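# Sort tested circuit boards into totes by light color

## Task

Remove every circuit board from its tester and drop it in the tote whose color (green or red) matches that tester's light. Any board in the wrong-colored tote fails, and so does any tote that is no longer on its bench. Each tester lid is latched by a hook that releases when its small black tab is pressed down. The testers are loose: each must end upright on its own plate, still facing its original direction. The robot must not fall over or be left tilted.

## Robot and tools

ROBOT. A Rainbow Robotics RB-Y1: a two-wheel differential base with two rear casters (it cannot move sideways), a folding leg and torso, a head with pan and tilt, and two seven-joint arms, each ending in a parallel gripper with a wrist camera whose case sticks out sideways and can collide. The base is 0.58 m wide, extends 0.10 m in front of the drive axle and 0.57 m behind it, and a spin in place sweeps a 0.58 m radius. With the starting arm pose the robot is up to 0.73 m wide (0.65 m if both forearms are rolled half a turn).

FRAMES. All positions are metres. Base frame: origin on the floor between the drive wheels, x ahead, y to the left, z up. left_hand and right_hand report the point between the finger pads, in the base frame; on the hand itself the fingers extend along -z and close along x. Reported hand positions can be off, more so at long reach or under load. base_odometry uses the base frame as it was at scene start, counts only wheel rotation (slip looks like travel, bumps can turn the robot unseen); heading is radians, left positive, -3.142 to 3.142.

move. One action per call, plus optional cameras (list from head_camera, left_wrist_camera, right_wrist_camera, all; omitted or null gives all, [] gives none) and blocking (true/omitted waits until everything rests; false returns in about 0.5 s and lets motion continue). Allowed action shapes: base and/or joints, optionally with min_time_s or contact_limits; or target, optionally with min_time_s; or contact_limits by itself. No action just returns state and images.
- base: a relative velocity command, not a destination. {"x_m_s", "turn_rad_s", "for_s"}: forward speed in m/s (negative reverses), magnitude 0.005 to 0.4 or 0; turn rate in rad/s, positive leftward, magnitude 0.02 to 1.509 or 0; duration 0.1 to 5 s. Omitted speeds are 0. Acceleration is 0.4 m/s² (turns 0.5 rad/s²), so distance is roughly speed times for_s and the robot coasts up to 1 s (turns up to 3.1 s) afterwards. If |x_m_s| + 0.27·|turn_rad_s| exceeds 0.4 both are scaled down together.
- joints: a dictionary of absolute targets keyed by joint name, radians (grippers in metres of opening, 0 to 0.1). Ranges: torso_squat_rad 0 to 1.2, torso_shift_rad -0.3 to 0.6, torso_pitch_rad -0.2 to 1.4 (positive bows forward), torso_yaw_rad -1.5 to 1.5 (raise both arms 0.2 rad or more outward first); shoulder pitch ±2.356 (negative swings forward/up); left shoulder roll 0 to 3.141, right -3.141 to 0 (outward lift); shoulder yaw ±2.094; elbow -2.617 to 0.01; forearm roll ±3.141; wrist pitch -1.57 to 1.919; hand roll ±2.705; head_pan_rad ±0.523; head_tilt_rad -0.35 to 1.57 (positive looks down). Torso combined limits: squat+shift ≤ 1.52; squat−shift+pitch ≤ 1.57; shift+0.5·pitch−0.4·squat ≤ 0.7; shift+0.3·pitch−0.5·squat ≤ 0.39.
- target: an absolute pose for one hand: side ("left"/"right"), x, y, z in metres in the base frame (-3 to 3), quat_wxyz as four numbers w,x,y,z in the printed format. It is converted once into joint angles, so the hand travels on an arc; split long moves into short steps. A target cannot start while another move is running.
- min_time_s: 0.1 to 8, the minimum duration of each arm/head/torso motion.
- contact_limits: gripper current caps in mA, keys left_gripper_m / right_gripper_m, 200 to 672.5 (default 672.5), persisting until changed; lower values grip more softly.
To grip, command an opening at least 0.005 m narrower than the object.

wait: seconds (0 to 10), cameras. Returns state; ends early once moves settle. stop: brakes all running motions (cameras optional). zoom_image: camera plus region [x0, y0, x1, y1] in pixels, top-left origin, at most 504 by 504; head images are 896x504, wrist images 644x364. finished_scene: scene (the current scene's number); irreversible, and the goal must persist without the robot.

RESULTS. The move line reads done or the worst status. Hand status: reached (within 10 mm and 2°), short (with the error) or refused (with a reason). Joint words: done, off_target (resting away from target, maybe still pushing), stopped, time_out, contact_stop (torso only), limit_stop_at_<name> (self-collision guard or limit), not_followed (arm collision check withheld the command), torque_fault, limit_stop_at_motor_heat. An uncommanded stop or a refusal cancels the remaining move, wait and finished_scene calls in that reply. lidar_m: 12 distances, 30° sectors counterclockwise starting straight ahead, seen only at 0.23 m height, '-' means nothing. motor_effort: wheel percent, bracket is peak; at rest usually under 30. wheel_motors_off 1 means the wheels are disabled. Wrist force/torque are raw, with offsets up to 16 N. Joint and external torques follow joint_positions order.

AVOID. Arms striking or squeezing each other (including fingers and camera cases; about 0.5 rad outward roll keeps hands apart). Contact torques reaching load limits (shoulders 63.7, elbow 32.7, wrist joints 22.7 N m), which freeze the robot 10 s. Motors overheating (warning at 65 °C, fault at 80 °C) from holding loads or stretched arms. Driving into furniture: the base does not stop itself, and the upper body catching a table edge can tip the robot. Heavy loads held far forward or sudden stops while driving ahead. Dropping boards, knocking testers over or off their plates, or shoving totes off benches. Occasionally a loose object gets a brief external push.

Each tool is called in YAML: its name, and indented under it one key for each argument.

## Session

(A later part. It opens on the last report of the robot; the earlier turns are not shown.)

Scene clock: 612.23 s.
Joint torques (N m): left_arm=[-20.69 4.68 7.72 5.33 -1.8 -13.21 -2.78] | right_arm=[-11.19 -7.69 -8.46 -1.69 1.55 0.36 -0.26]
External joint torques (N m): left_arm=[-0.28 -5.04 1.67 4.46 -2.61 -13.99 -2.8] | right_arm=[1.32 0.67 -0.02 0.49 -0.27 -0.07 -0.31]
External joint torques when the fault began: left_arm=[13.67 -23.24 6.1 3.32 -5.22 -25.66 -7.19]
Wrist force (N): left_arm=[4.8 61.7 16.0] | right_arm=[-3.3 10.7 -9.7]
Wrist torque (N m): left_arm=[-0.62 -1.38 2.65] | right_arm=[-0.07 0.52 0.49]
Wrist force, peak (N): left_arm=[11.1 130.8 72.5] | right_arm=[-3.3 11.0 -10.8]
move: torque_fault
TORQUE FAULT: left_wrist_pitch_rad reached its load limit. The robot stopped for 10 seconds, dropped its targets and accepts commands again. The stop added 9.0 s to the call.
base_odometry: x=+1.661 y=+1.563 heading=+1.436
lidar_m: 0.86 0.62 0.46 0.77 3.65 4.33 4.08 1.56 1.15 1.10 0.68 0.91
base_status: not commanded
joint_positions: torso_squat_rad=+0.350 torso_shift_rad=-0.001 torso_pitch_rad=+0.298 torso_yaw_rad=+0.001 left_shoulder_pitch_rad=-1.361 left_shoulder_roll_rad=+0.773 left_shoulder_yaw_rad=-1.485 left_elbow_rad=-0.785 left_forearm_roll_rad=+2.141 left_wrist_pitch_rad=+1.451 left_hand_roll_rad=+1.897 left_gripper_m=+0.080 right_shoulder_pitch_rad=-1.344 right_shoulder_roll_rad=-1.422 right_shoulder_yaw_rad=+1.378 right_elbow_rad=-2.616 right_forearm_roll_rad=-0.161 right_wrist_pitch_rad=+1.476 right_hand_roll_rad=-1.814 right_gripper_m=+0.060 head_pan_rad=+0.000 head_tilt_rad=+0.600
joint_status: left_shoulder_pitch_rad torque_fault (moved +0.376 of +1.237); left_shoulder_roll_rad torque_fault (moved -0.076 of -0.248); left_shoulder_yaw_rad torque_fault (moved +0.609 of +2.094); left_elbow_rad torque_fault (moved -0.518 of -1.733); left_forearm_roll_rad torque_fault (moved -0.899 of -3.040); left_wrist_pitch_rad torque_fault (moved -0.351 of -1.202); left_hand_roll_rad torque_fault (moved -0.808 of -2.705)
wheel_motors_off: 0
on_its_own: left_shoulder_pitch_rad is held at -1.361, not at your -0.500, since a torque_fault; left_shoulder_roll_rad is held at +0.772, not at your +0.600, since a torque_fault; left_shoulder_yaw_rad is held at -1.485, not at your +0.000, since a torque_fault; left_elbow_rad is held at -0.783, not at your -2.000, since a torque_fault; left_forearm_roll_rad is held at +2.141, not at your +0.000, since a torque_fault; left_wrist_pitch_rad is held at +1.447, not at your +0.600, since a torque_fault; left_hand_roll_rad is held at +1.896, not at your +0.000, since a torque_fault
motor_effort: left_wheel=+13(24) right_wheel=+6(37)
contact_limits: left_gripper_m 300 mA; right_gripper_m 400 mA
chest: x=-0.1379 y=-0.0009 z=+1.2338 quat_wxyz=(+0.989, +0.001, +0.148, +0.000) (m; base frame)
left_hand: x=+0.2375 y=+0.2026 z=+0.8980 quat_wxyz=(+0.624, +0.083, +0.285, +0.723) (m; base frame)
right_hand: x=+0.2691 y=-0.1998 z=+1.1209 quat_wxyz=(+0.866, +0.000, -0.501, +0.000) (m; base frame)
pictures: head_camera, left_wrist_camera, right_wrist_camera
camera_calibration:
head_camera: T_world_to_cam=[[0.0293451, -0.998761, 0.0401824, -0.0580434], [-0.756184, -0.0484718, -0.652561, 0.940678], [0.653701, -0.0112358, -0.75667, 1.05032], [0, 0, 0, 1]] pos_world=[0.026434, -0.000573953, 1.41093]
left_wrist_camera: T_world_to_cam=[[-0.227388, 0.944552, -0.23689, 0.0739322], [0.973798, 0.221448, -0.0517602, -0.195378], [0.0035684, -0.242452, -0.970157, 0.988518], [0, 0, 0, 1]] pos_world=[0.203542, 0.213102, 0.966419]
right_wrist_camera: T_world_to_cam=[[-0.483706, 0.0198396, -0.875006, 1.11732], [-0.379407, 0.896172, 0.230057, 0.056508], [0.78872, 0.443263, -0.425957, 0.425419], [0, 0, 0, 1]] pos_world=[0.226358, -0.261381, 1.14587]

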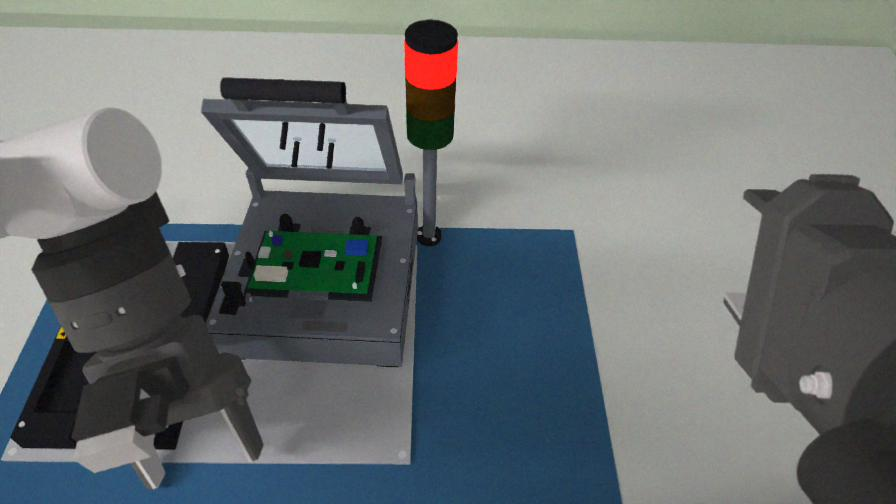

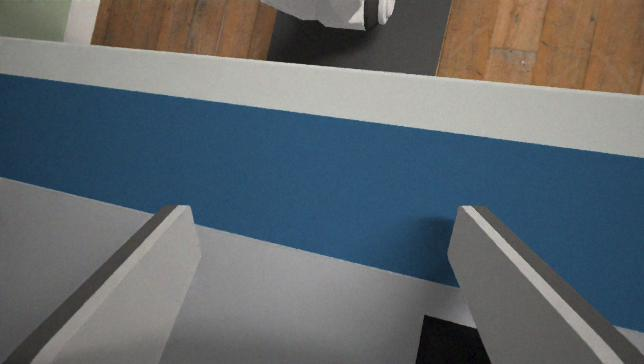

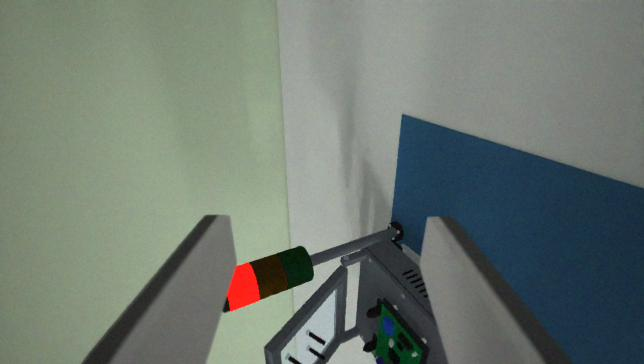

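move:
  joints: {"torso_squat_rad":0.15}

move:
  target: {"side":"left","x":0.2,"y":0.26,"z":1.15,"quat_wxyz":[0.707,0,0,0.707]}

move:
  joints: {"left_shoulder_pitch_rad":-0.3,"left_shoulder_roll_rad":0.5,"left_shoulder_yaw_rad":0,"left_elbow_rad":-2.2,"left_forearm_roll_rad":0,"left_wrist_pitch_rad":0.8,"left_hand_roll_rad":0}

move:
  joints: {"torso_squat_rad":0.35}

move:
  target: {"side":"left","x":0.33,"y":0.24,"z":1.1,"quat_wxyz":[0.976,-0.216,0,0]}

Scene clock: 620.93 s.
Joint torques (N m): left_arm=[-20.01 8.37 7.12 1.84 0.7 0.43 -0.14] | right_arm=[-11.24 -7.7 -8.5 -1.66 1.57 0.4 -0.15]
External joint torques (N m): left_arm=[0.38 -1.33 1.08 0.97 -0.11 -0.35 -0.16] | right_arm=[1.25 0.67 -0.07 0.53 -0.25 -0.03 -0.2]
Wrist force (N): left_arm=[-2.3 -2.0 -8.5] | right_arm=[-3.3 10.8 -10.1]
Wrist torque (N m): left_arm=[0.03 -0.58 -0.28] | right_arm=[-0.10 0.54 0.47]
Wrist force, peak (N): left_arm=[4.9 61.9 15.9] | right_arm=[-3.4 11.0 -9.9]
move: done
base_odometry: x=+1.661 y=+1.564 heading=+1.436
lidar_m: 0.87 0.61 0.46 0.77 3.66 4.34 4.09 1.58 1.15 1.10 0.68 0.91
base_status: not commanded
joint_positions: torso_squat_rad=+0.150 torso_shift_rad=+0.000 torso_pitch_rad=+0.300 torso_yaw_rad=+0.000 left_shoulder_pitch_rad=-1.361 left_shoulder_roll_rad=+0.772 left_shoulder_yaw_rad=-1.485 left_elbow_rad=-0.784 left_forearm_roll_rad=+2.141 left_wrist_pitch_rad=+1.447 left_hand_roll_rad=+1.896 left_gripper_m=+0.080 right_shoulder_pitch_rad=-1.344 right_shoulder_roll_rad=-1.422 right_shoulder_yaw_rad=+1.378 right_elbow_rad=-2.616 right_forearm_roll_rad=-0.161 right_wrist_pitch_rad=+1.476 right_hand_roll_rad=-1.814 right_gripper_m=+0.060 head_pan_rad=+0.000 head_tilt_rad=+0.600
joint_status: all done
wheel_motors_off: 0
on_its_own: left_shoulder_pitch_rad is held at -1.361, not at your -0.500, since a torque_fault; left_shoulder_roll_rad is held at +0.772, not at your +0.600, since a torque_fault; left_shoulder_yaw_rad is held at -1.485, not at your +0.000, since a torque_fault; left_elbow_rad is held at -0.783, not at your -2.000, since a torque_fault; left_forearm_roll_rad is held at +2.141, not at your +0.000, since a torque_fault; left_wrist_pitch_rad is held at +1.447, not at your +0.600, since a torque_fault; left_hand_roll_rad is held at +1.896, not at your +0.000, since a torque_fault
motor_effort: left_wheel=+1(14) right_wheel=+4(6)
contact_limits: left_gripper_m 300 mA; right_gripper_m 400 mA
chest: x=-0.1366 y=-0.0008 z=+1.2683 quat_wxyz=(+0.989, +0.001, +0.149, +0.000) (m; base frame)
left_hand: x=+0.2390 y=+0.2021 z=+0.9312 quat_wxyz=(+0.624, +0.082, +0.284, +0.723) (m; base frame)
right_hand: x=+0.2701 y=-0.1999 z=+1.1546 quat_wxyz=(+0.866, -0.001, -0.500, +0.000) (m; base frame)
pictures: head_camera, left_wrist_camera, right_wrist_camera
camera_calibration:
head_camera: T_world_to_cam=[[0.0289607, -0.998759, 0.0405162, -0.0598334], [-0.7575, -0.0483754, -0.65104, 0.961981], [0.652192, -0.0118364, -0.757961, 1.07698], [0, 0, 0, 1]] pos_world=[0.0280372, -0.000475296, 1.44502]
left_wrist_camera: T_world_to_cam=[[-0.227138, 0.94437, -0.237853, 0.0835176], [0.973848, 0.221577, -0.0502287, -0.196494], [0.00526816, -0.243041, -0.970002, 1.02012], [0, 0, 0, 1]] pos_world=[0.204952, 0.212597, 0.999509]
right_wrist_camera: T_world_to_cam=[[-0.485377, 0.0197092, -0.874083, 1.14672], [-0.378569, 0.89643, 0.230432, 0.0486162], [0.788096, 0.442747, -0.427645, 0.441113], [0, 0, 0, 1]] pos_world=[0.227355, -0.261483, 1.17976]

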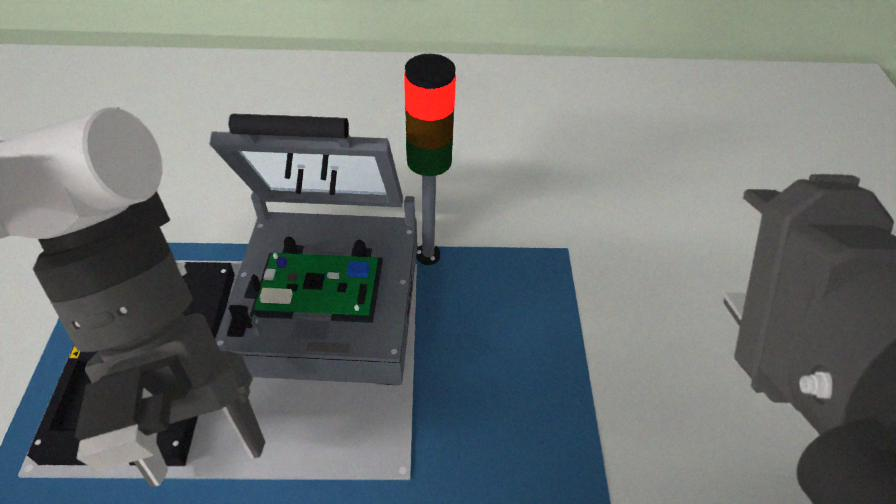

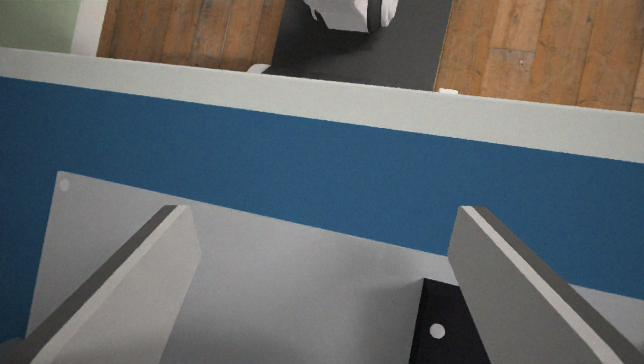

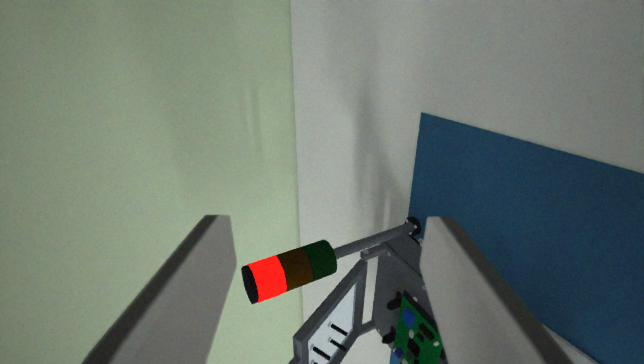

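Scene clock: 623.03 s.
Joint torques (N m): left_arm=[-12.09 5.5 9.7 1.84 0.34 -0.18 -0.16] | right_arm=[-11.19 -7.92 -8.32 -1.81 1.48 0.43 -0.12]
External joint torques (N m): left_arm=[0.81 -0.09 0.41 -0.25 0.23 -0.13 -0.16] | right_arm=[1.3 0.45 0.11 0.39 -0.34 0 -0.17]
Wrist force (N): left_arm=[-3.5 1.5 -9.3] | right_arm=[-3.5 10.7 -10.2]
Wrist torque (N m): left_arm=[-0.19 -0.61 -0.24] | right_arm=[-0.08 0.49 0.50]
Wrist force, peak (N): left_arm=[-3.6 1.5 -10.1] | right_arm=[-3.4 10.9 -10.3]
move: done
base_odometry: x=+1.661 y=+1.564 heading=+1.436
lidar_m: 0.86 0.62 0.47 0.77 3.66 4.33 4.09 1.58 1.14 1.10 0.68 0.91
base_status: not commanded
joint_positions: torso_squat_rad=+0.150 torso_shift_rad=+0.000 torso_pitch_rad=+0.300 torso_yaw_rad=+0.000 left_shoulder_pitch_rad=-1.776 left_shoulder_roll_rad=+1.604 left_shoulder_yaw_rad=-1.406 left_elbow_rad=-2.106 left_forearm_roll_rad=+1.793 left_wrist_pitch_rad=+1.388 left_hand_roll_rad=+2.513 left_gripper_m=+0.080 right_shoulder_pitch_rad=-1.344 right_shoulder_roll_rad=-1.422 right_shoulder_yaw_rad=+1.378 right_elbow_rad=-2.616 right_forearm_roll_rad=-0.161 right_wrist_pitch_rad=+1.476 right_hand_roll_rad=-1.814 right_gripper_m=+0.060 head_pan_rad=+0.000 head_tilt_rad=+0.600
joint_status: all done
wheel_motors_off: 0
motor_effort: left_wheel=+0(2) right_wheel=+4(5)
contact_limits: left_gripper_m 300 mA; right_gripper_m 400 mA
chest: x=-0.1366 y=-0.0008 z=+1.2683 quat_wxyz=(+0.989, +0.000, +0.149, +0.000) (m; base frame)
left_hand: x=+0.2000 y=+0.2600 z=+1.1501 quat_wxyz=(+0.707, +0.000, +0.000, +0.707) (m; base frame)
left_hand_status: reached (checked arc, planned for 1.7 s): 0 mm and 0.0 deg off.
right_hand: x=+0.2700 y=-0.1999 z=+1.1546 quat_wxyz=(+0.866, -0.001, -0.500, +0.000) (m; base frame)
pictures: head_camera, left_wrist_camera, right_wrist_camera
camera_calibration:
head_camera: T_world_to_cam=[[0.0290391, -0.998754, 0.0405826, -0.0598284], [-0.757497, -0.0484782, -0.651037, 0.961905], [0.652193, -0.0118357, -0.757961, 1.07704], [0, 0, 0, 1]] pos_world=[0.027937, -0.000374921, 1.44502]
left_wrist_camera: T_world_to_cam=[[-0.015264, 0.9998, -0.0129452, -0.243366], [0.872476, 0.0196421, 0.488262, -0.706931], [0.488419, -0.00384155, -0.872601, 0.975847], [0, 0, 0, 1]] pos_world=[0.136444, 0.260951, 1.19354]
right_wrist_camera: T_world_to_cam=[[-0.485342, 0.0196309, -0.874104, 1.14666], [-0.378541, 0.896471, 0.230317, 0.0486297], [0.78813, 0.442667, -0.427664, 0.441141], [0, 0, 0, 1]] pos_world=[0.227255, -0.261384, 1.17976]

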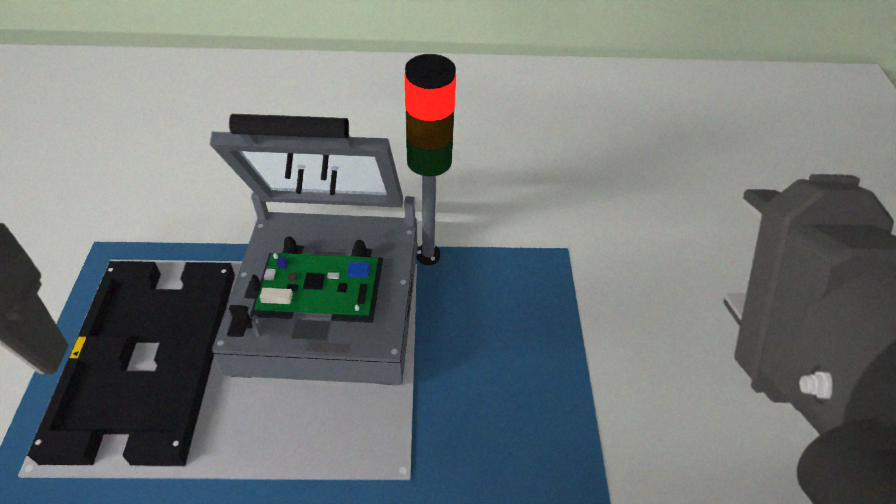

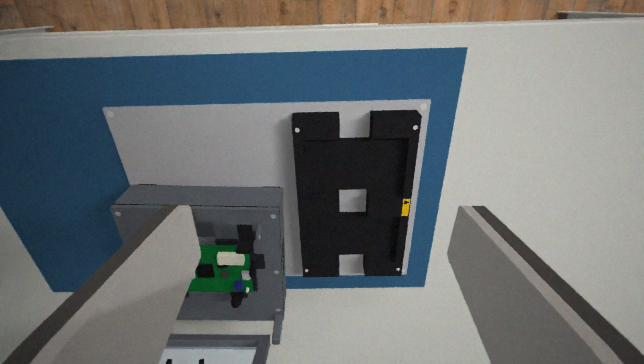

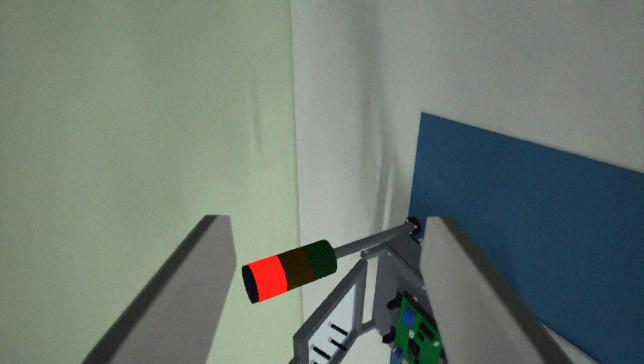

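Scene clock: 625.30 s.
Joint torques (N m): left_arm=[-10.08 5.26 5.23 -8.43 -0.13 -1.76 0.45] | right_arm=[-11.36 -7.78 -8.56 -1.75 1.51 0.34 -0.17]
External joint torques (N m): left_arm=[0.27 -1.46 -0.04 0.21 0.49 -0.03 0.5] | right_arm=[1.13 0.6 -0.13 0.45 -0.32 -0.1 -0.22]
Wrist force (N): left_arm=[-9.3 -1.6 -4.6] | right_arm=[-3.7 10.5 -10.0]
Wrist torque (N m): left_arm=[0.01 -1.01 -0.21] | right_arm=[-0.05 0.50 0.48]
Wrist force, peak (N): left_arm=[-6.6 4.2 -8.1] | right_arm=[-3.3 10.9 -10.3]
move: done
base_odometry: x=+1.661 y=+1.564 heading=+1.436
lidar_m: 0.86 0.60 0.47 0.77 3.65 4.33 4.08 1.57 1.15 1.10 0.68 0.91
base_status: not commanded
joint_positions: torso_squat_rad=+0.150 torso_shift_rad=+0.000 torso_pitch_rad=+0.300 torso_yaw_rad=+0.000 left_shoulder_pitch_rad=-0.300 left_shoulder_roll_rad=+0.500 left_shoulder_yaw_rad=+0.000 left_elbow_rad=-2.200 left_forearm_roll_rad=+0.000 left_wrist_pitch_rad=+0.800 left_hand_roll_rad=+0.000 left_gripper_m=+0.080 right_shoulder_pitch_rad=-1.344 right_shoulder_roll_rad=-1.422 right_shoulder_yaw_rad=+1.378 right_elbow_rad=-2.616 right_forearm_roll_rad=-0.161 right_wrist_pitch_rad=+1.476 right_hand_roll_rad=-1.814 right_gripper_m=+0.060 head_pan_rad=+0.000 head_tilt_rad=+0.600
joint_status: all done
wheel_motors_off: 0
motor_effort: left_wheel=+0(2) right_wheel=+2(4)
contact_limits: left_gripper_m 300 mA; right_gripper_m 400 mA
chest: x=-0.1367 y=-0.0007 z=+1.2683 quat_wxyz=(+0.989, +0.000, +0.149, +0.000) (m; base frame)
left_hand: x=+0.3740 y=+0.2586 z=+1.1690 quat_wxyz=(+0.739, +0.151, -0.627, -0.194) (m; base frame)
right_hand: x=+0.2700 y=-0.1998 z=+1.1547 quat_wxyz=(+0.866, -0.001, -0.500, +0.000) (m; base frame)
pictures: head_camera, left_wrist_camera, right_wrist_camera
camera_calibration:
head_camera: T_world_to_cam=[[0.0289722, -0.998753, 0.0406569, -0.059934], [-0.7575, -0.0484759, -0.651033, 0.9619], [0.652192, -0.0119357, -0.75796, 1.07704], [0, 0, 0, 1]] pos_world=[0.0279372, -0.000375094, 1.44502]
left_wrist_camera: T_world_to_cam=[[0.151234, -0.462465, 0.873644, -0.959601], [-0.563649, -0.766395, -0.308121, 0.803472], [0.812052, -0.44583, -0.376573, 0.320787], [0, 0, 0, 1]] pos_world=[0.337504, 0.315012, 1.20672]
right_wrist_camera: T_world_to_cam=[[-0.485309, 0.0195525, -0.874124, 1.14674], [-0.378584, 0.896473, 0.23024, 0.048707], [0.78813, 0.442667, -0.427664, 0.441184], [0, 0, 0, 1]] pos_world=[0.227255, -0.261384, 1.17986]

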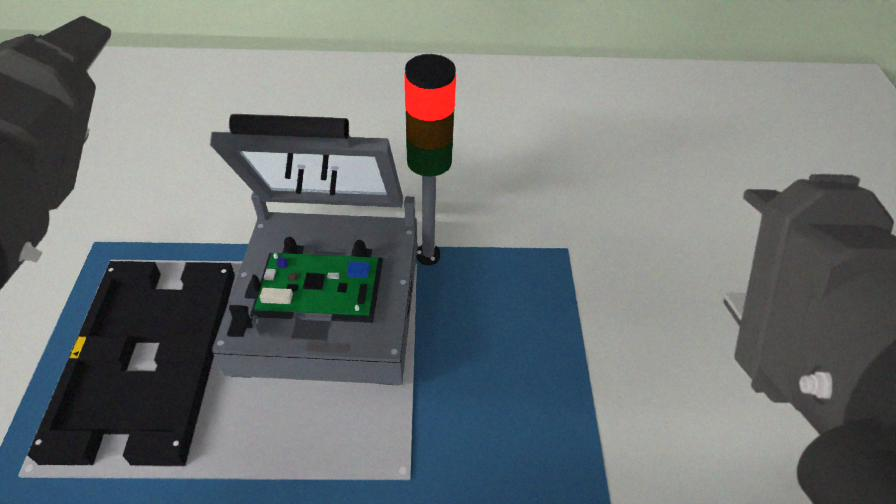

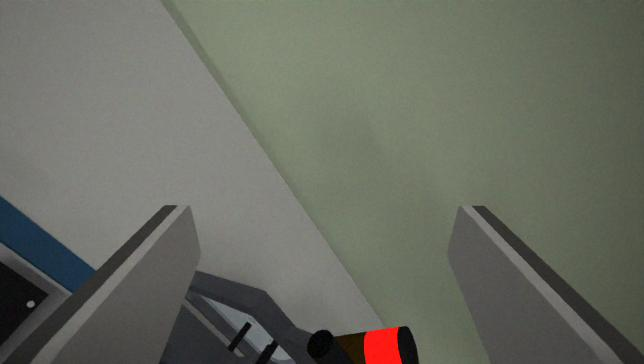

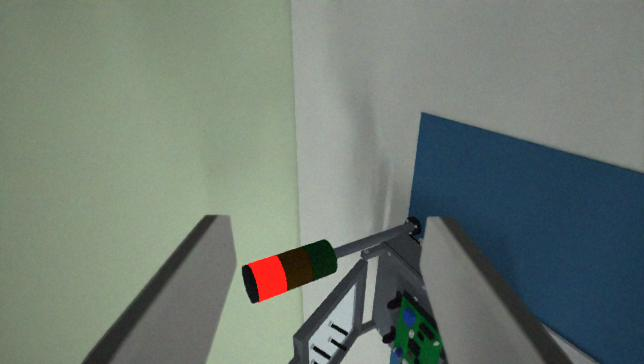

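Scene clock: 626.77 s.
Joint torques (N m): left_arm=[-10.22 5.47 5.02 -8.41 -0.22 -1.77 0.42] | right_arm=[-11.33 -7.75 -8.3 -1.81 1.45 0.34 -0.21]
External joint torques (N m): left_arm=[0.14 -1.25 -0.25 0.24 0.39 -0.04 0.46] | right_arm=[1.16 0.63 0.13 0.39 -0.37 -0.1 -0.26]
Wrist force (N): left_arm=[-9.0 -1.5 -4.7] | right_arm=[-3.2 10.6 -10.0]
Wrist torque (N m): left_arm=[0.00 -0.95 -0.21] | right_arm=[-0.06 0.54 0.48]
Wrist force, peak (N): left_arm=[-9.3 -1.8 -4.8] | right_arm=[-3.4 10.8 -10.3]
move: done
base_odometry: x=+1.661 y=+1.564 heading=+1.436
lidar_m: 0.86 0.62 0.47 0.77 3.66 4.34 4.09 1.57 1.15 1.10 0.68 0.91
base_status: not commanded
joint_positions: torso_squat_rad=+0.350 torso_shift_rad=+0.000 torso_pitch_rad=+0.300 torso_yaw_rad=+0.000 left_shoulder_pitch_rad=-0.300 left_shoulder_roll_rad=+0.500 left_shoulder_yaw_rad=+0.000 left_elbow_rad=-2.200 left_forearm_roll_rad=+0.000 left_wrist_pitch_rad=+0.800 left_hand_roll_rad=+0.000 left_gripper_m=+0.080 right_shoulder_pitch_rad=-1.344 right_shoulder_roll_rad=-1.422 right_shoulder_yaw_rad=+1.378 right_elbow_rad=-2.616 right_forearm_roll_rad=-0.161 right_wrist_pitch_rad=+1.476 right_hand_roll_rad=-1.814 right_gripper_m=+0.060 head_pan_rad=+0.000 head_tilt_rad=+0.600
joint_status: all done
wheel_motors_off: 0
motor_effort: left_wheel=-1(2) right_wheel=+2(5)
contact_limits: left_gripper_m 300 mA; right_gripper_m 400 mA
chest: x=-0.1366 y=-0.0007 z=+1.2337 quat_wxyz=(+0.989, +0.000, +0.149, +0.000) (m; base frame)
left_hand: x=+0.3741 y=+0.2587 z=+1.1344 quat_wxyz=(+0.739, +0.151, -0.627, -0.194) (m; base frame)
right_hand: x=+0.2700 y=-0.1998 z=+1.1201 quat_wxyz=(+0.866, -0.001, -0.500, +0.000) (m; base frame)
pictures: head_camera, left_wrist_camera, right_wrist_camera
camera_calibration:
head_camera: T_world_to_cam=[[0.0289745, -0.998753, 0.0406588, -0.058537], [-0.7575, -0.0484789, -0.651033, 0.939515], [0.652192, -0.0119356, -0.75796, 1.05083], [0, 0, 0, 1]] pos_world=[0.0280371, -0.000375083, 1.41052]
left_wrist_camera: T_world_to_cam=[[0.151226, -0.462475, 0.87364, -0.929316], [-0.563651, -0.766389, -0.308133, 0.7929], [0.812052, -0.44583, -0.376573, 0.307802], [0, 0, 0, 1]] pos_world=[0.337504, 0.315112, 1.17212]
right_wrist_camera: T_world_to_cam=[[-0.485309, 0.0195525, -0.874124, 1.11655], [-0.378584, 0.896473, 0.23024, 0.0567112], [0.78813, 0.442667, -0.427664, 0.426308], [0, 0, 0, 1]] pos_world=[0.227355, -0.261384, 1.14526]

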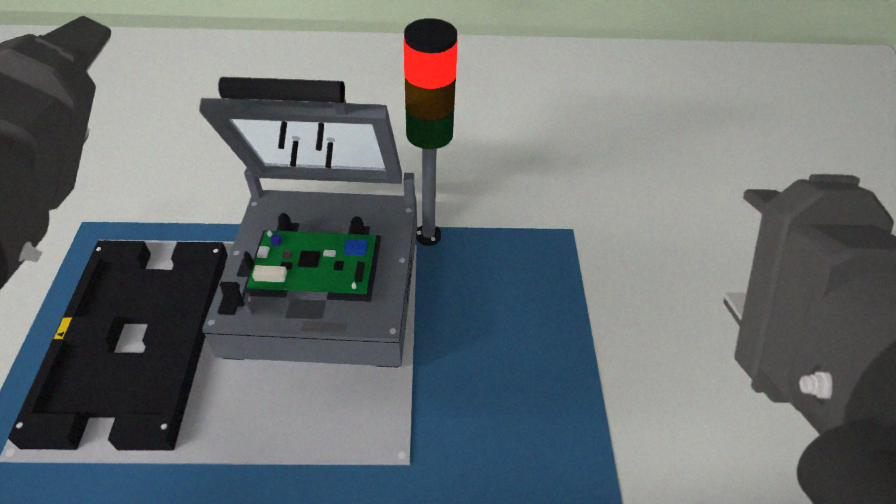

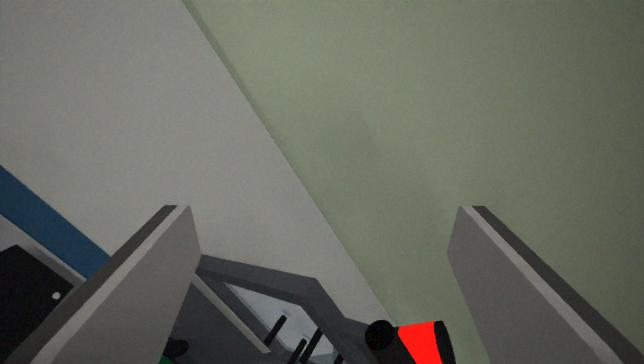

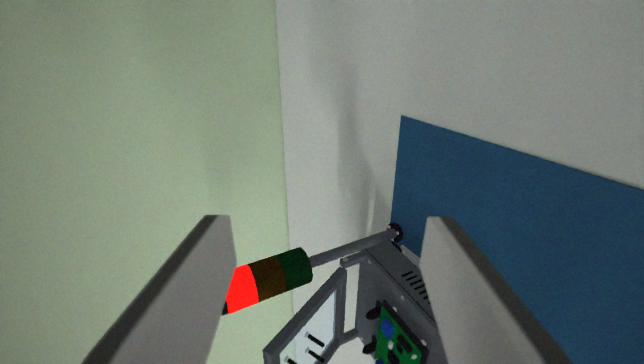

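Scene clock: 628.47 s.
Joint torques (N m): left_arm=[-17.32 11.49 5.46 -4.25 0.66 -0.66 -0.03] | right_arm=[-11 -7.68 -8.23 -1.88 1.46 0.36 -0.22]
External joint torques (N m): left_arm=[1.78 -0.71 -1.47 1.26 -0.08 -0.23 -0.03] | right_arm=[1.5 0.7 0.19 0.31 -0.36 -0.08 -0.27]
Wrist force (N): left_arm=[-3.3 3.8 -9.2] | right_arm=[-3.4 10.8 -9.8]
Wrist torque (N m): left_arm=[-0.30 -0.58 -0.20] | right_arm=[-0.07 0.52 0.48]
Wrist force, peak (N): left_arm=[-7.3 1.8 -9.4] | right_arm=[-3.3 10.9 -10.0]
move: done
base_odometry: x=+1.661 y=+1.564 heading=+1.436
lidar_m: 0.86 0.61 0.47 0.76 3.66 4.34 4.08 1.58 1.14 1.10 0.68 0.91
base_status: not commanded
joint_positions: torso_squat_rad=+0.350 torso_shift_rad=+0.000 torso_pitch_rad=+0.300 torso_yaw_rad=+0.000 left_shoulder_pitch_rad=-1.077 left_shoulder_roll_rad=+0.841 left_shoulder_yaw_rad=-0.074 left_elbow_rad=-1.330 left_forearm_roll_rad=+1.299 left_wrist_pitch_rad=+1.919 left_hand_roll_rad=+0.428 left_gripper_m=+0.080 right_shoulder_pitch_rad=-1.344 right_shoulder_roll_rad=-1.422 right_shoulder_yaw_rad=+1.378 right_elbow_rad=-2.616 right_forearm_roll_rad=-0.161 right_wrist_pitch_rad=+1.476 right_hand_roll_rad=-1.814 right_gripper_m=+0.060 head_pan_rad=+0.000 head_tilt_rad=+0.600
joint_status: all done
wheel_motors_off: 0
motor_effort: left_wheel=-1(2) right_wheel=+4(4)
contact_limits: left_gripper_m 300 mA; right_gripper_m 400 mA
chest: x=-0.1366 y=-0.0007 z=+1.2337 quat_wxyz=(+0.989, +0.000, +0.149, +0.000) (m; base frame)
left_hand: x=+0.3299 y=+0.2405 z=+1.1005 quat_wxyz=(+0.976, -0.216, -0.003, +0.002) (m; base frame)
left_hand_status: reached (checked arc, planned for 1.2 s): 1 mm and 0.4 deg off.
right_hand: x=+0.2700 y=-0.1998 z=+1.1201 quat_wxyz=(+0.866, -0.001, -0.500, +0.000) (m; base frame)
pictures: head_camera, left_wrist_camera, right_wrist_camera
camera_calibration:
head_camera: T_world_to_cam=[[0.0290368, -0.998754, 0.0405807, -0.0584255], [-0.757497, -0.0484752, -0.651037, 0.939444], [0.652193, -0.0118357, -0.757961, 1.05089], [0, 0, 0, 1]] pos_world=[0.027937, -0.000374932, 1.41052]
left_wrist_camera: T_world_to_cam=[[0.999833, 0.0131355, -0.0126832, -0.320485], [0.0179693, -0.584531, 0.811172, -0.723729], [0.00324144, -0.811265, -0.584669, 0.906523], [0, 0, 0, 1]] pos_world=[0.330498, 0.316598, 1.11302]
right_wrist_camera: T_world_to_cam=[[-0.485342, 0.0196309, -0.874104, 1.1165], [-0.378541, 0.896471, 0.230317, 0.0565757], [0.78813, 0.442667, -0.427664, 0.426387], [0, 0, 0, 1]] pos_world=[0.227255, -0.261384, 1.14526]

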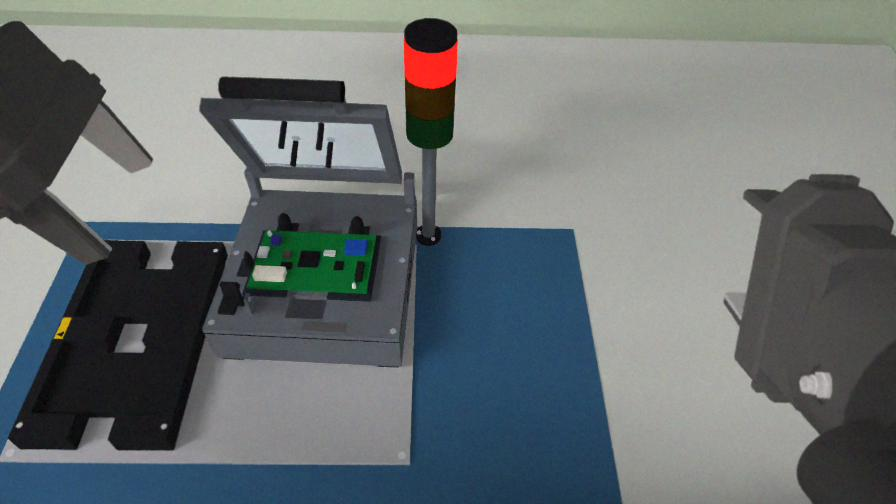

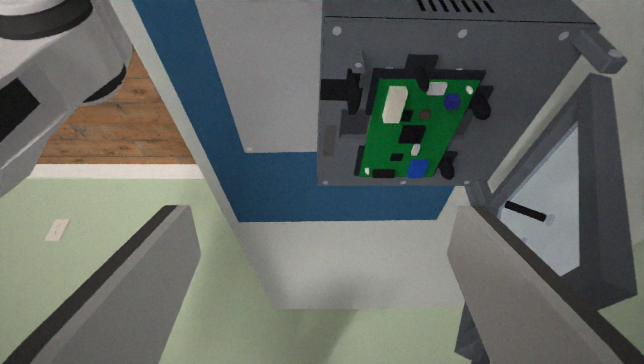

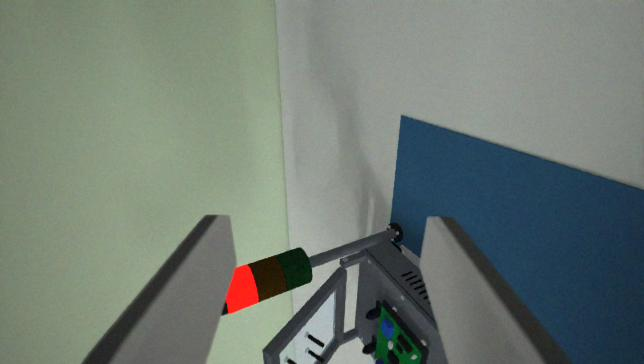

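move:
  target: {"side":"left","x":0.38,"y":0.195,"z":1.04,"quat_wxyz":[0.9706,-0.2148,-0.102,-0.0226]}

move:
  target: {"side":"left","x":0.3835,"y":0.17,"z":1.0,"quat_wxyz":[0.9706,-0.2148,-0.102,-0.0226]}

zoom_image:
  camera: "head_camera"
  region: [150, 0, 550, 400]

Scene clock: 648.30 s.
Joint torques (N m): left_arm=[-18.9 10.34 6.84 -5.59 0.91 -0.56 0.08] | right_arm=[-10.97 -7.79 -8.23 -1.91 1.51 0.37 -0.09]
External joint torques (N m): left_arm=[1 -0.39 -0.03 1.04 0.25 0.16 0.09] | right_arm=[1.52 0.59 0.2 0.29 -0.31 -0.07 -0.14]
Wrist force (N): left_arm=[-4.9 4.1 -9.1] | right_arm=[-3.5 10.6 -9.9]
Wrist torque (N m): left_arm=[-0.36 -0.67 -0.20] | right_arm=[-0.04 0.52 0.49]
Wrist force, peak (N): left_arm=[-5.3 4.2 -11.1] | right_arm=[-3.6 10.7 -10.1]
move: done
base_odometry: x=+1.661 y=+1.564 heading=+1.436
lidar_m: 0.86 0.61 0.47 0.77 3.66 4.34 4.08 1.57 1.15 1.10 0.68 0.91
base_status: not commanded
joint_positions: torso_squat_rad=+0.350 torso_shift_rad=+0.000 torso_pitch_rad=+0.300 torso_yaw_rad=+0.000 left_shoulder_pitch_rad=-1.025 left_shoulder_roll_rad=+0.703 left_shoulder_yaw_rad=-0.144 left_elbow_rad=-1.311 left_forearm_roll_rad=+1.114 left_wrist_pitch_rad=+1.613 left_hand_roll_rad=+0.321 left_gripper_m=+0.080 right_shoulder_pitch_rad=-1.344 right_shoulder_roll_rad=-1.422 right_shoulder_yaw_rad=+1.378 right_elbow_rad=-2.616 right_forearm_roll_rad=-0.161 right_wrist_pitch_rad=+1.476 right_hand_roll_rad=-1.814 right_gripper_m=+0.060 head_pan_rad=+0.000 head_tilt_rad=+0.600
joint_status: all done
wheel_motors_off: 0
motor_effort: left_wheel=-1(2) right_wheel=+2(5)
contact_limits: left_gripper_m 300 mA; right_gripper_m 400 mA
chest: x=-0.1366 y=-0.0007 z=+1.2337 quat_wxyz=(+0.989, +0.000, +0.149, +0.000) (m; base frame)
left_hand: x=+0.3798 y=+0.1949 z=+1.0400 quat_wxyz=(+0.971, -0.215, -0.102, -0.023) (m; base frame)
left_hand_status: reached (checked arc, planned for 0.5 s): 0 mm and 0.1 deg off.
right_hand: x=+0.2700 y=-0.1999 z=+1.1201 quat_wxyz=(+0.866, -0.001, -0.500, +0.000) (m; base frame)
pictures: head_camera, left_wrist_camera, right_wrist_camera
camera_calibration:
head_camera: T_world_to_cam=[[0.0289723, -0.998753, 0.0406569, -0.0585302], [-0.7575, -0.0484759, -0.651033, 0.93945], [0.652192, -0.0119357, -0.75796, 1.05075], [0, 0, 0, 1]] pos_world=[0.0280372, -0.000375094, 1.41042]
left_wrist_camera: T_world_to_cam=[[0.981499, 0.00891891, 0.191259, -0.574711], [-0.149982, -0.585117, 0.796959, -0.623578], [0.119017, -0.8109, -0.572955, 0.777822], [0, 0, 0, 1]] pos_world=[0.377979, 0.270995, 1.05254]
right_wrist_camera: T_world_to_cam=[[-0.485342, 0.0196309, -0.874104, 1.11655], [-0.378541, 0.896471, 0.230317, 0.0566135], [0.78813, 0.442667, -0.427664, 0.426308], [0, 0, 0, 1]] pos_world=[0.227355, -0.261384, 1.14526]

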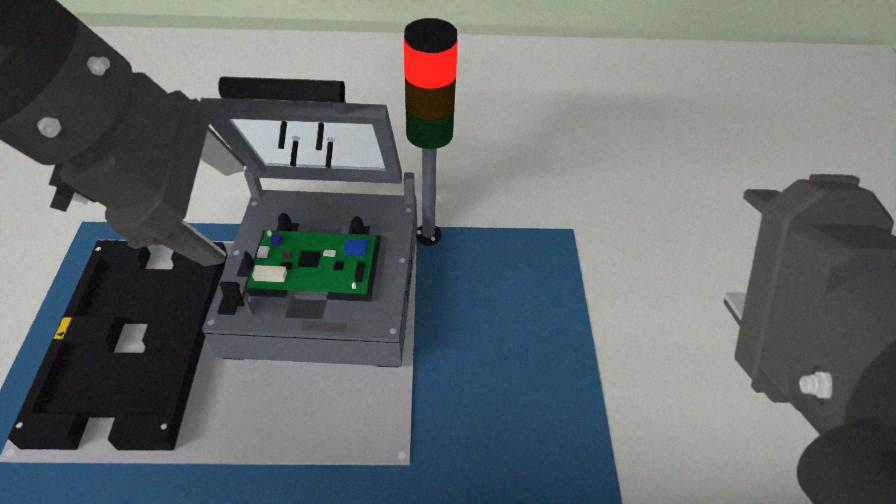

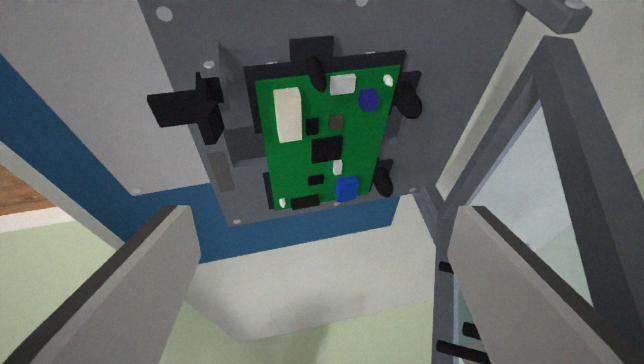

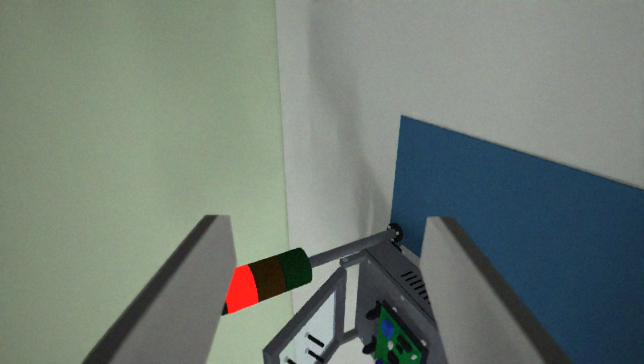

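Scene clock: 649.60 s.
Joint torques (N m): left_arm=[-19.73 8.35 5.54 -5.99 0.74 -1.07 -0.25] | right_arm=[-11.45 -7.85 -8.36 -1.89 1.46 0.32 -0.26]
External joint torques (N m): left_arm=[0.38 -1.39 -1.01 1.11 0.07 -0.35 -0.23] | right_arm=[1.04 0.53 0.07 0.31 -0.36 -0.12 -0.31]
Wrist force (N): left_arm=[-4.9 4.1 -9.6] | right_arm=[-3.3 10.8 -9.8]
Wrist torque (N m): left_arm=[-0.32 -0.66 -0.23] | right_arm=[-0.09 0.52 0.49]
Wrist force, peak (N): left_arm=[-17.9 16.1 66.9] | right_arm=[-3.3 10.9 -10.1]
move: done
base_odometry: x=+1.661 y=+1.564 heading=+1.436
lidar_m: 0.86 0.62 0.47 0.77 3.65 4.34 4.08 1.57 1.15 1.10 0.68 0.91
base_status: not commanded
joint_positions: torso_squat_rad=+0.350 torso_shift_rad=+0.000 torso_pitch_rad=+0.300 torso_yaw_rad=+0.000 left_shoulder_pitch_rad=-1.007 left_shoulder_roll_rad=+0.627 left_shoulder_yaw_rad=-0.195 left_elbow_rad=-1.256 left_forearm_roll_rad=+1.055 left_wrist_pitch_rad=+1.519 left_hand_roll_rad=+0.304 left_gripper_m=+0.080 right_shoulder_pitch_rad=-1.344 right_shoulder_roll_rad=-1.422 right_shoulder_yaw_rad=+1.378 right_elbow_rad=-2.616 right_forearm_roll_rad=-0.161 right_wrist_pitch_rad=+1.476 right_hand_roll_rad=-1.814 right_gripper_m=+0.060 head_pan_rad=+0.000 head_tilt_rad=+0.600
joint_status: all done
wheel_motors_off: 0
motor_effort: left_wheel=-3(20) right_wheel=+4(12)
contact_limits: left_gripper_m 300 mA; right_gripper_m 400 mA
chest: x=-0.1366 y=-0.0007 z=+1.2337 quat_wxyz=(+0.989, +0.000, +0.149, +0.000) (m; base frame)
left_hand: x=+0.3832 y=+0.1703 z=+1.0002 quat_wxyz=(+0.971, -0.215, -0.102, -0.022) (m; base frame)
left_hand_status: reached (checked arc, planned for 0.3 s): 0 mm and 0.1 deg off.
right_hand: x=+0.2700 y=-0.1998 z=+1.1200 quat_wxyz=(+0.866, -0.001, -0.500, +0.000) (m; base frame)
pictures: head_camera, left_wrist_camera, right_wrist_camera
camera_calibration:
head_camera: T_world_to_cam=[[0.0290391, -0.998754, 0.0405826, -0.0584312], [-0.757497, -0.0484782, -0.651037, 0.93952], [0.652193, -0.0118357, -0.757961, 1.05083], [0, 0, 0, 1]] pos_world=[0.028037, -0.000374921, 1.41052]
left_wrist_camera: T_world_to_cam=[[0.981506, 0.00927656, 0.191209, -0.570237], [-0.149698, -0.585375, 0.796823, -0.605627], [0.119321, -0.81071, -0.57316, 0.734575], [0, 0, 0, 1]] pos_world=[0.381379, 0.246298, 1.01264]
right_wrist_camera: T_world_to_cam=[[-0.485342, 0.0196309, -0.874104, 1.11655], [-0.378541, 0.896471, 0.230317, 0.0566135], [0.78813, 0.442667, -0.427664, 0.426308], [0, 0, 0, 1]] pos_world=[0.227355, -0.261384, 1.14526]

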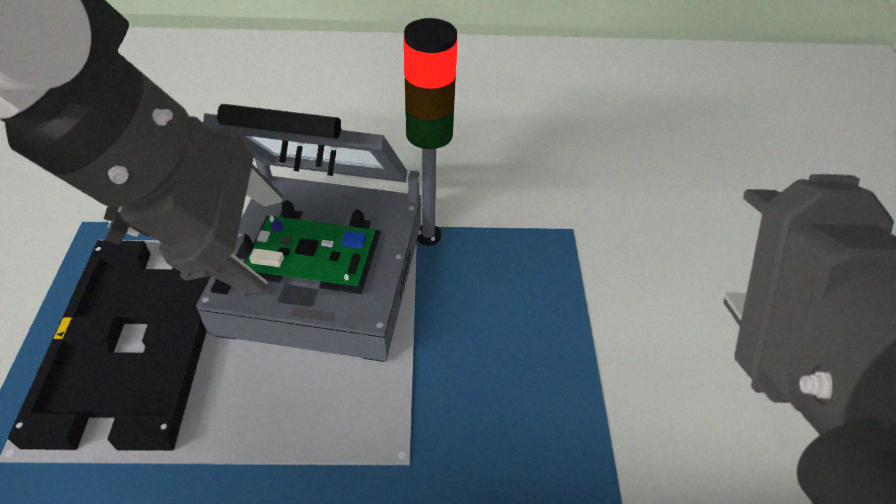

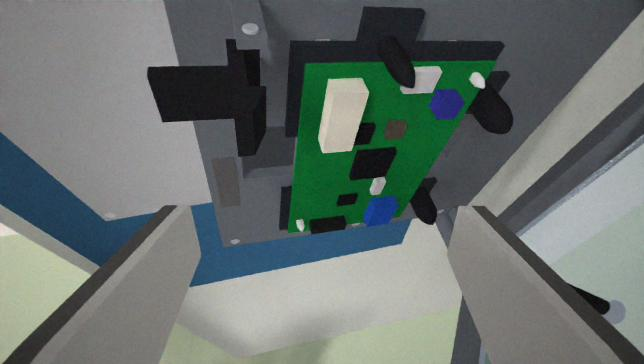

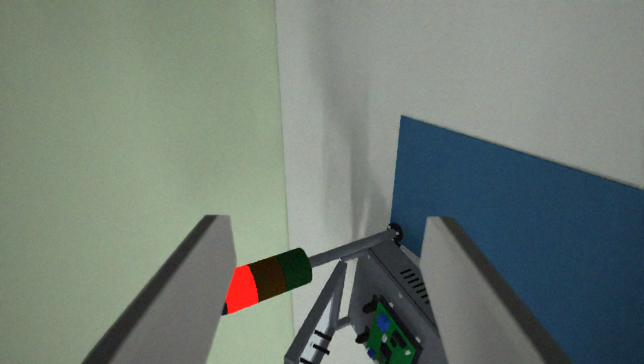

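Scaled by 1.260 from the camera's 896x504 image, which has a finer 1280x720 frame.

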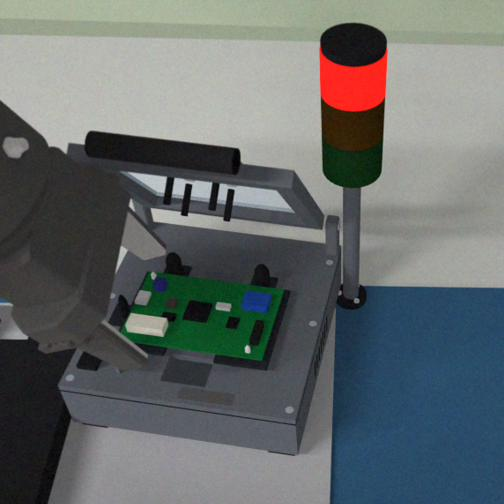

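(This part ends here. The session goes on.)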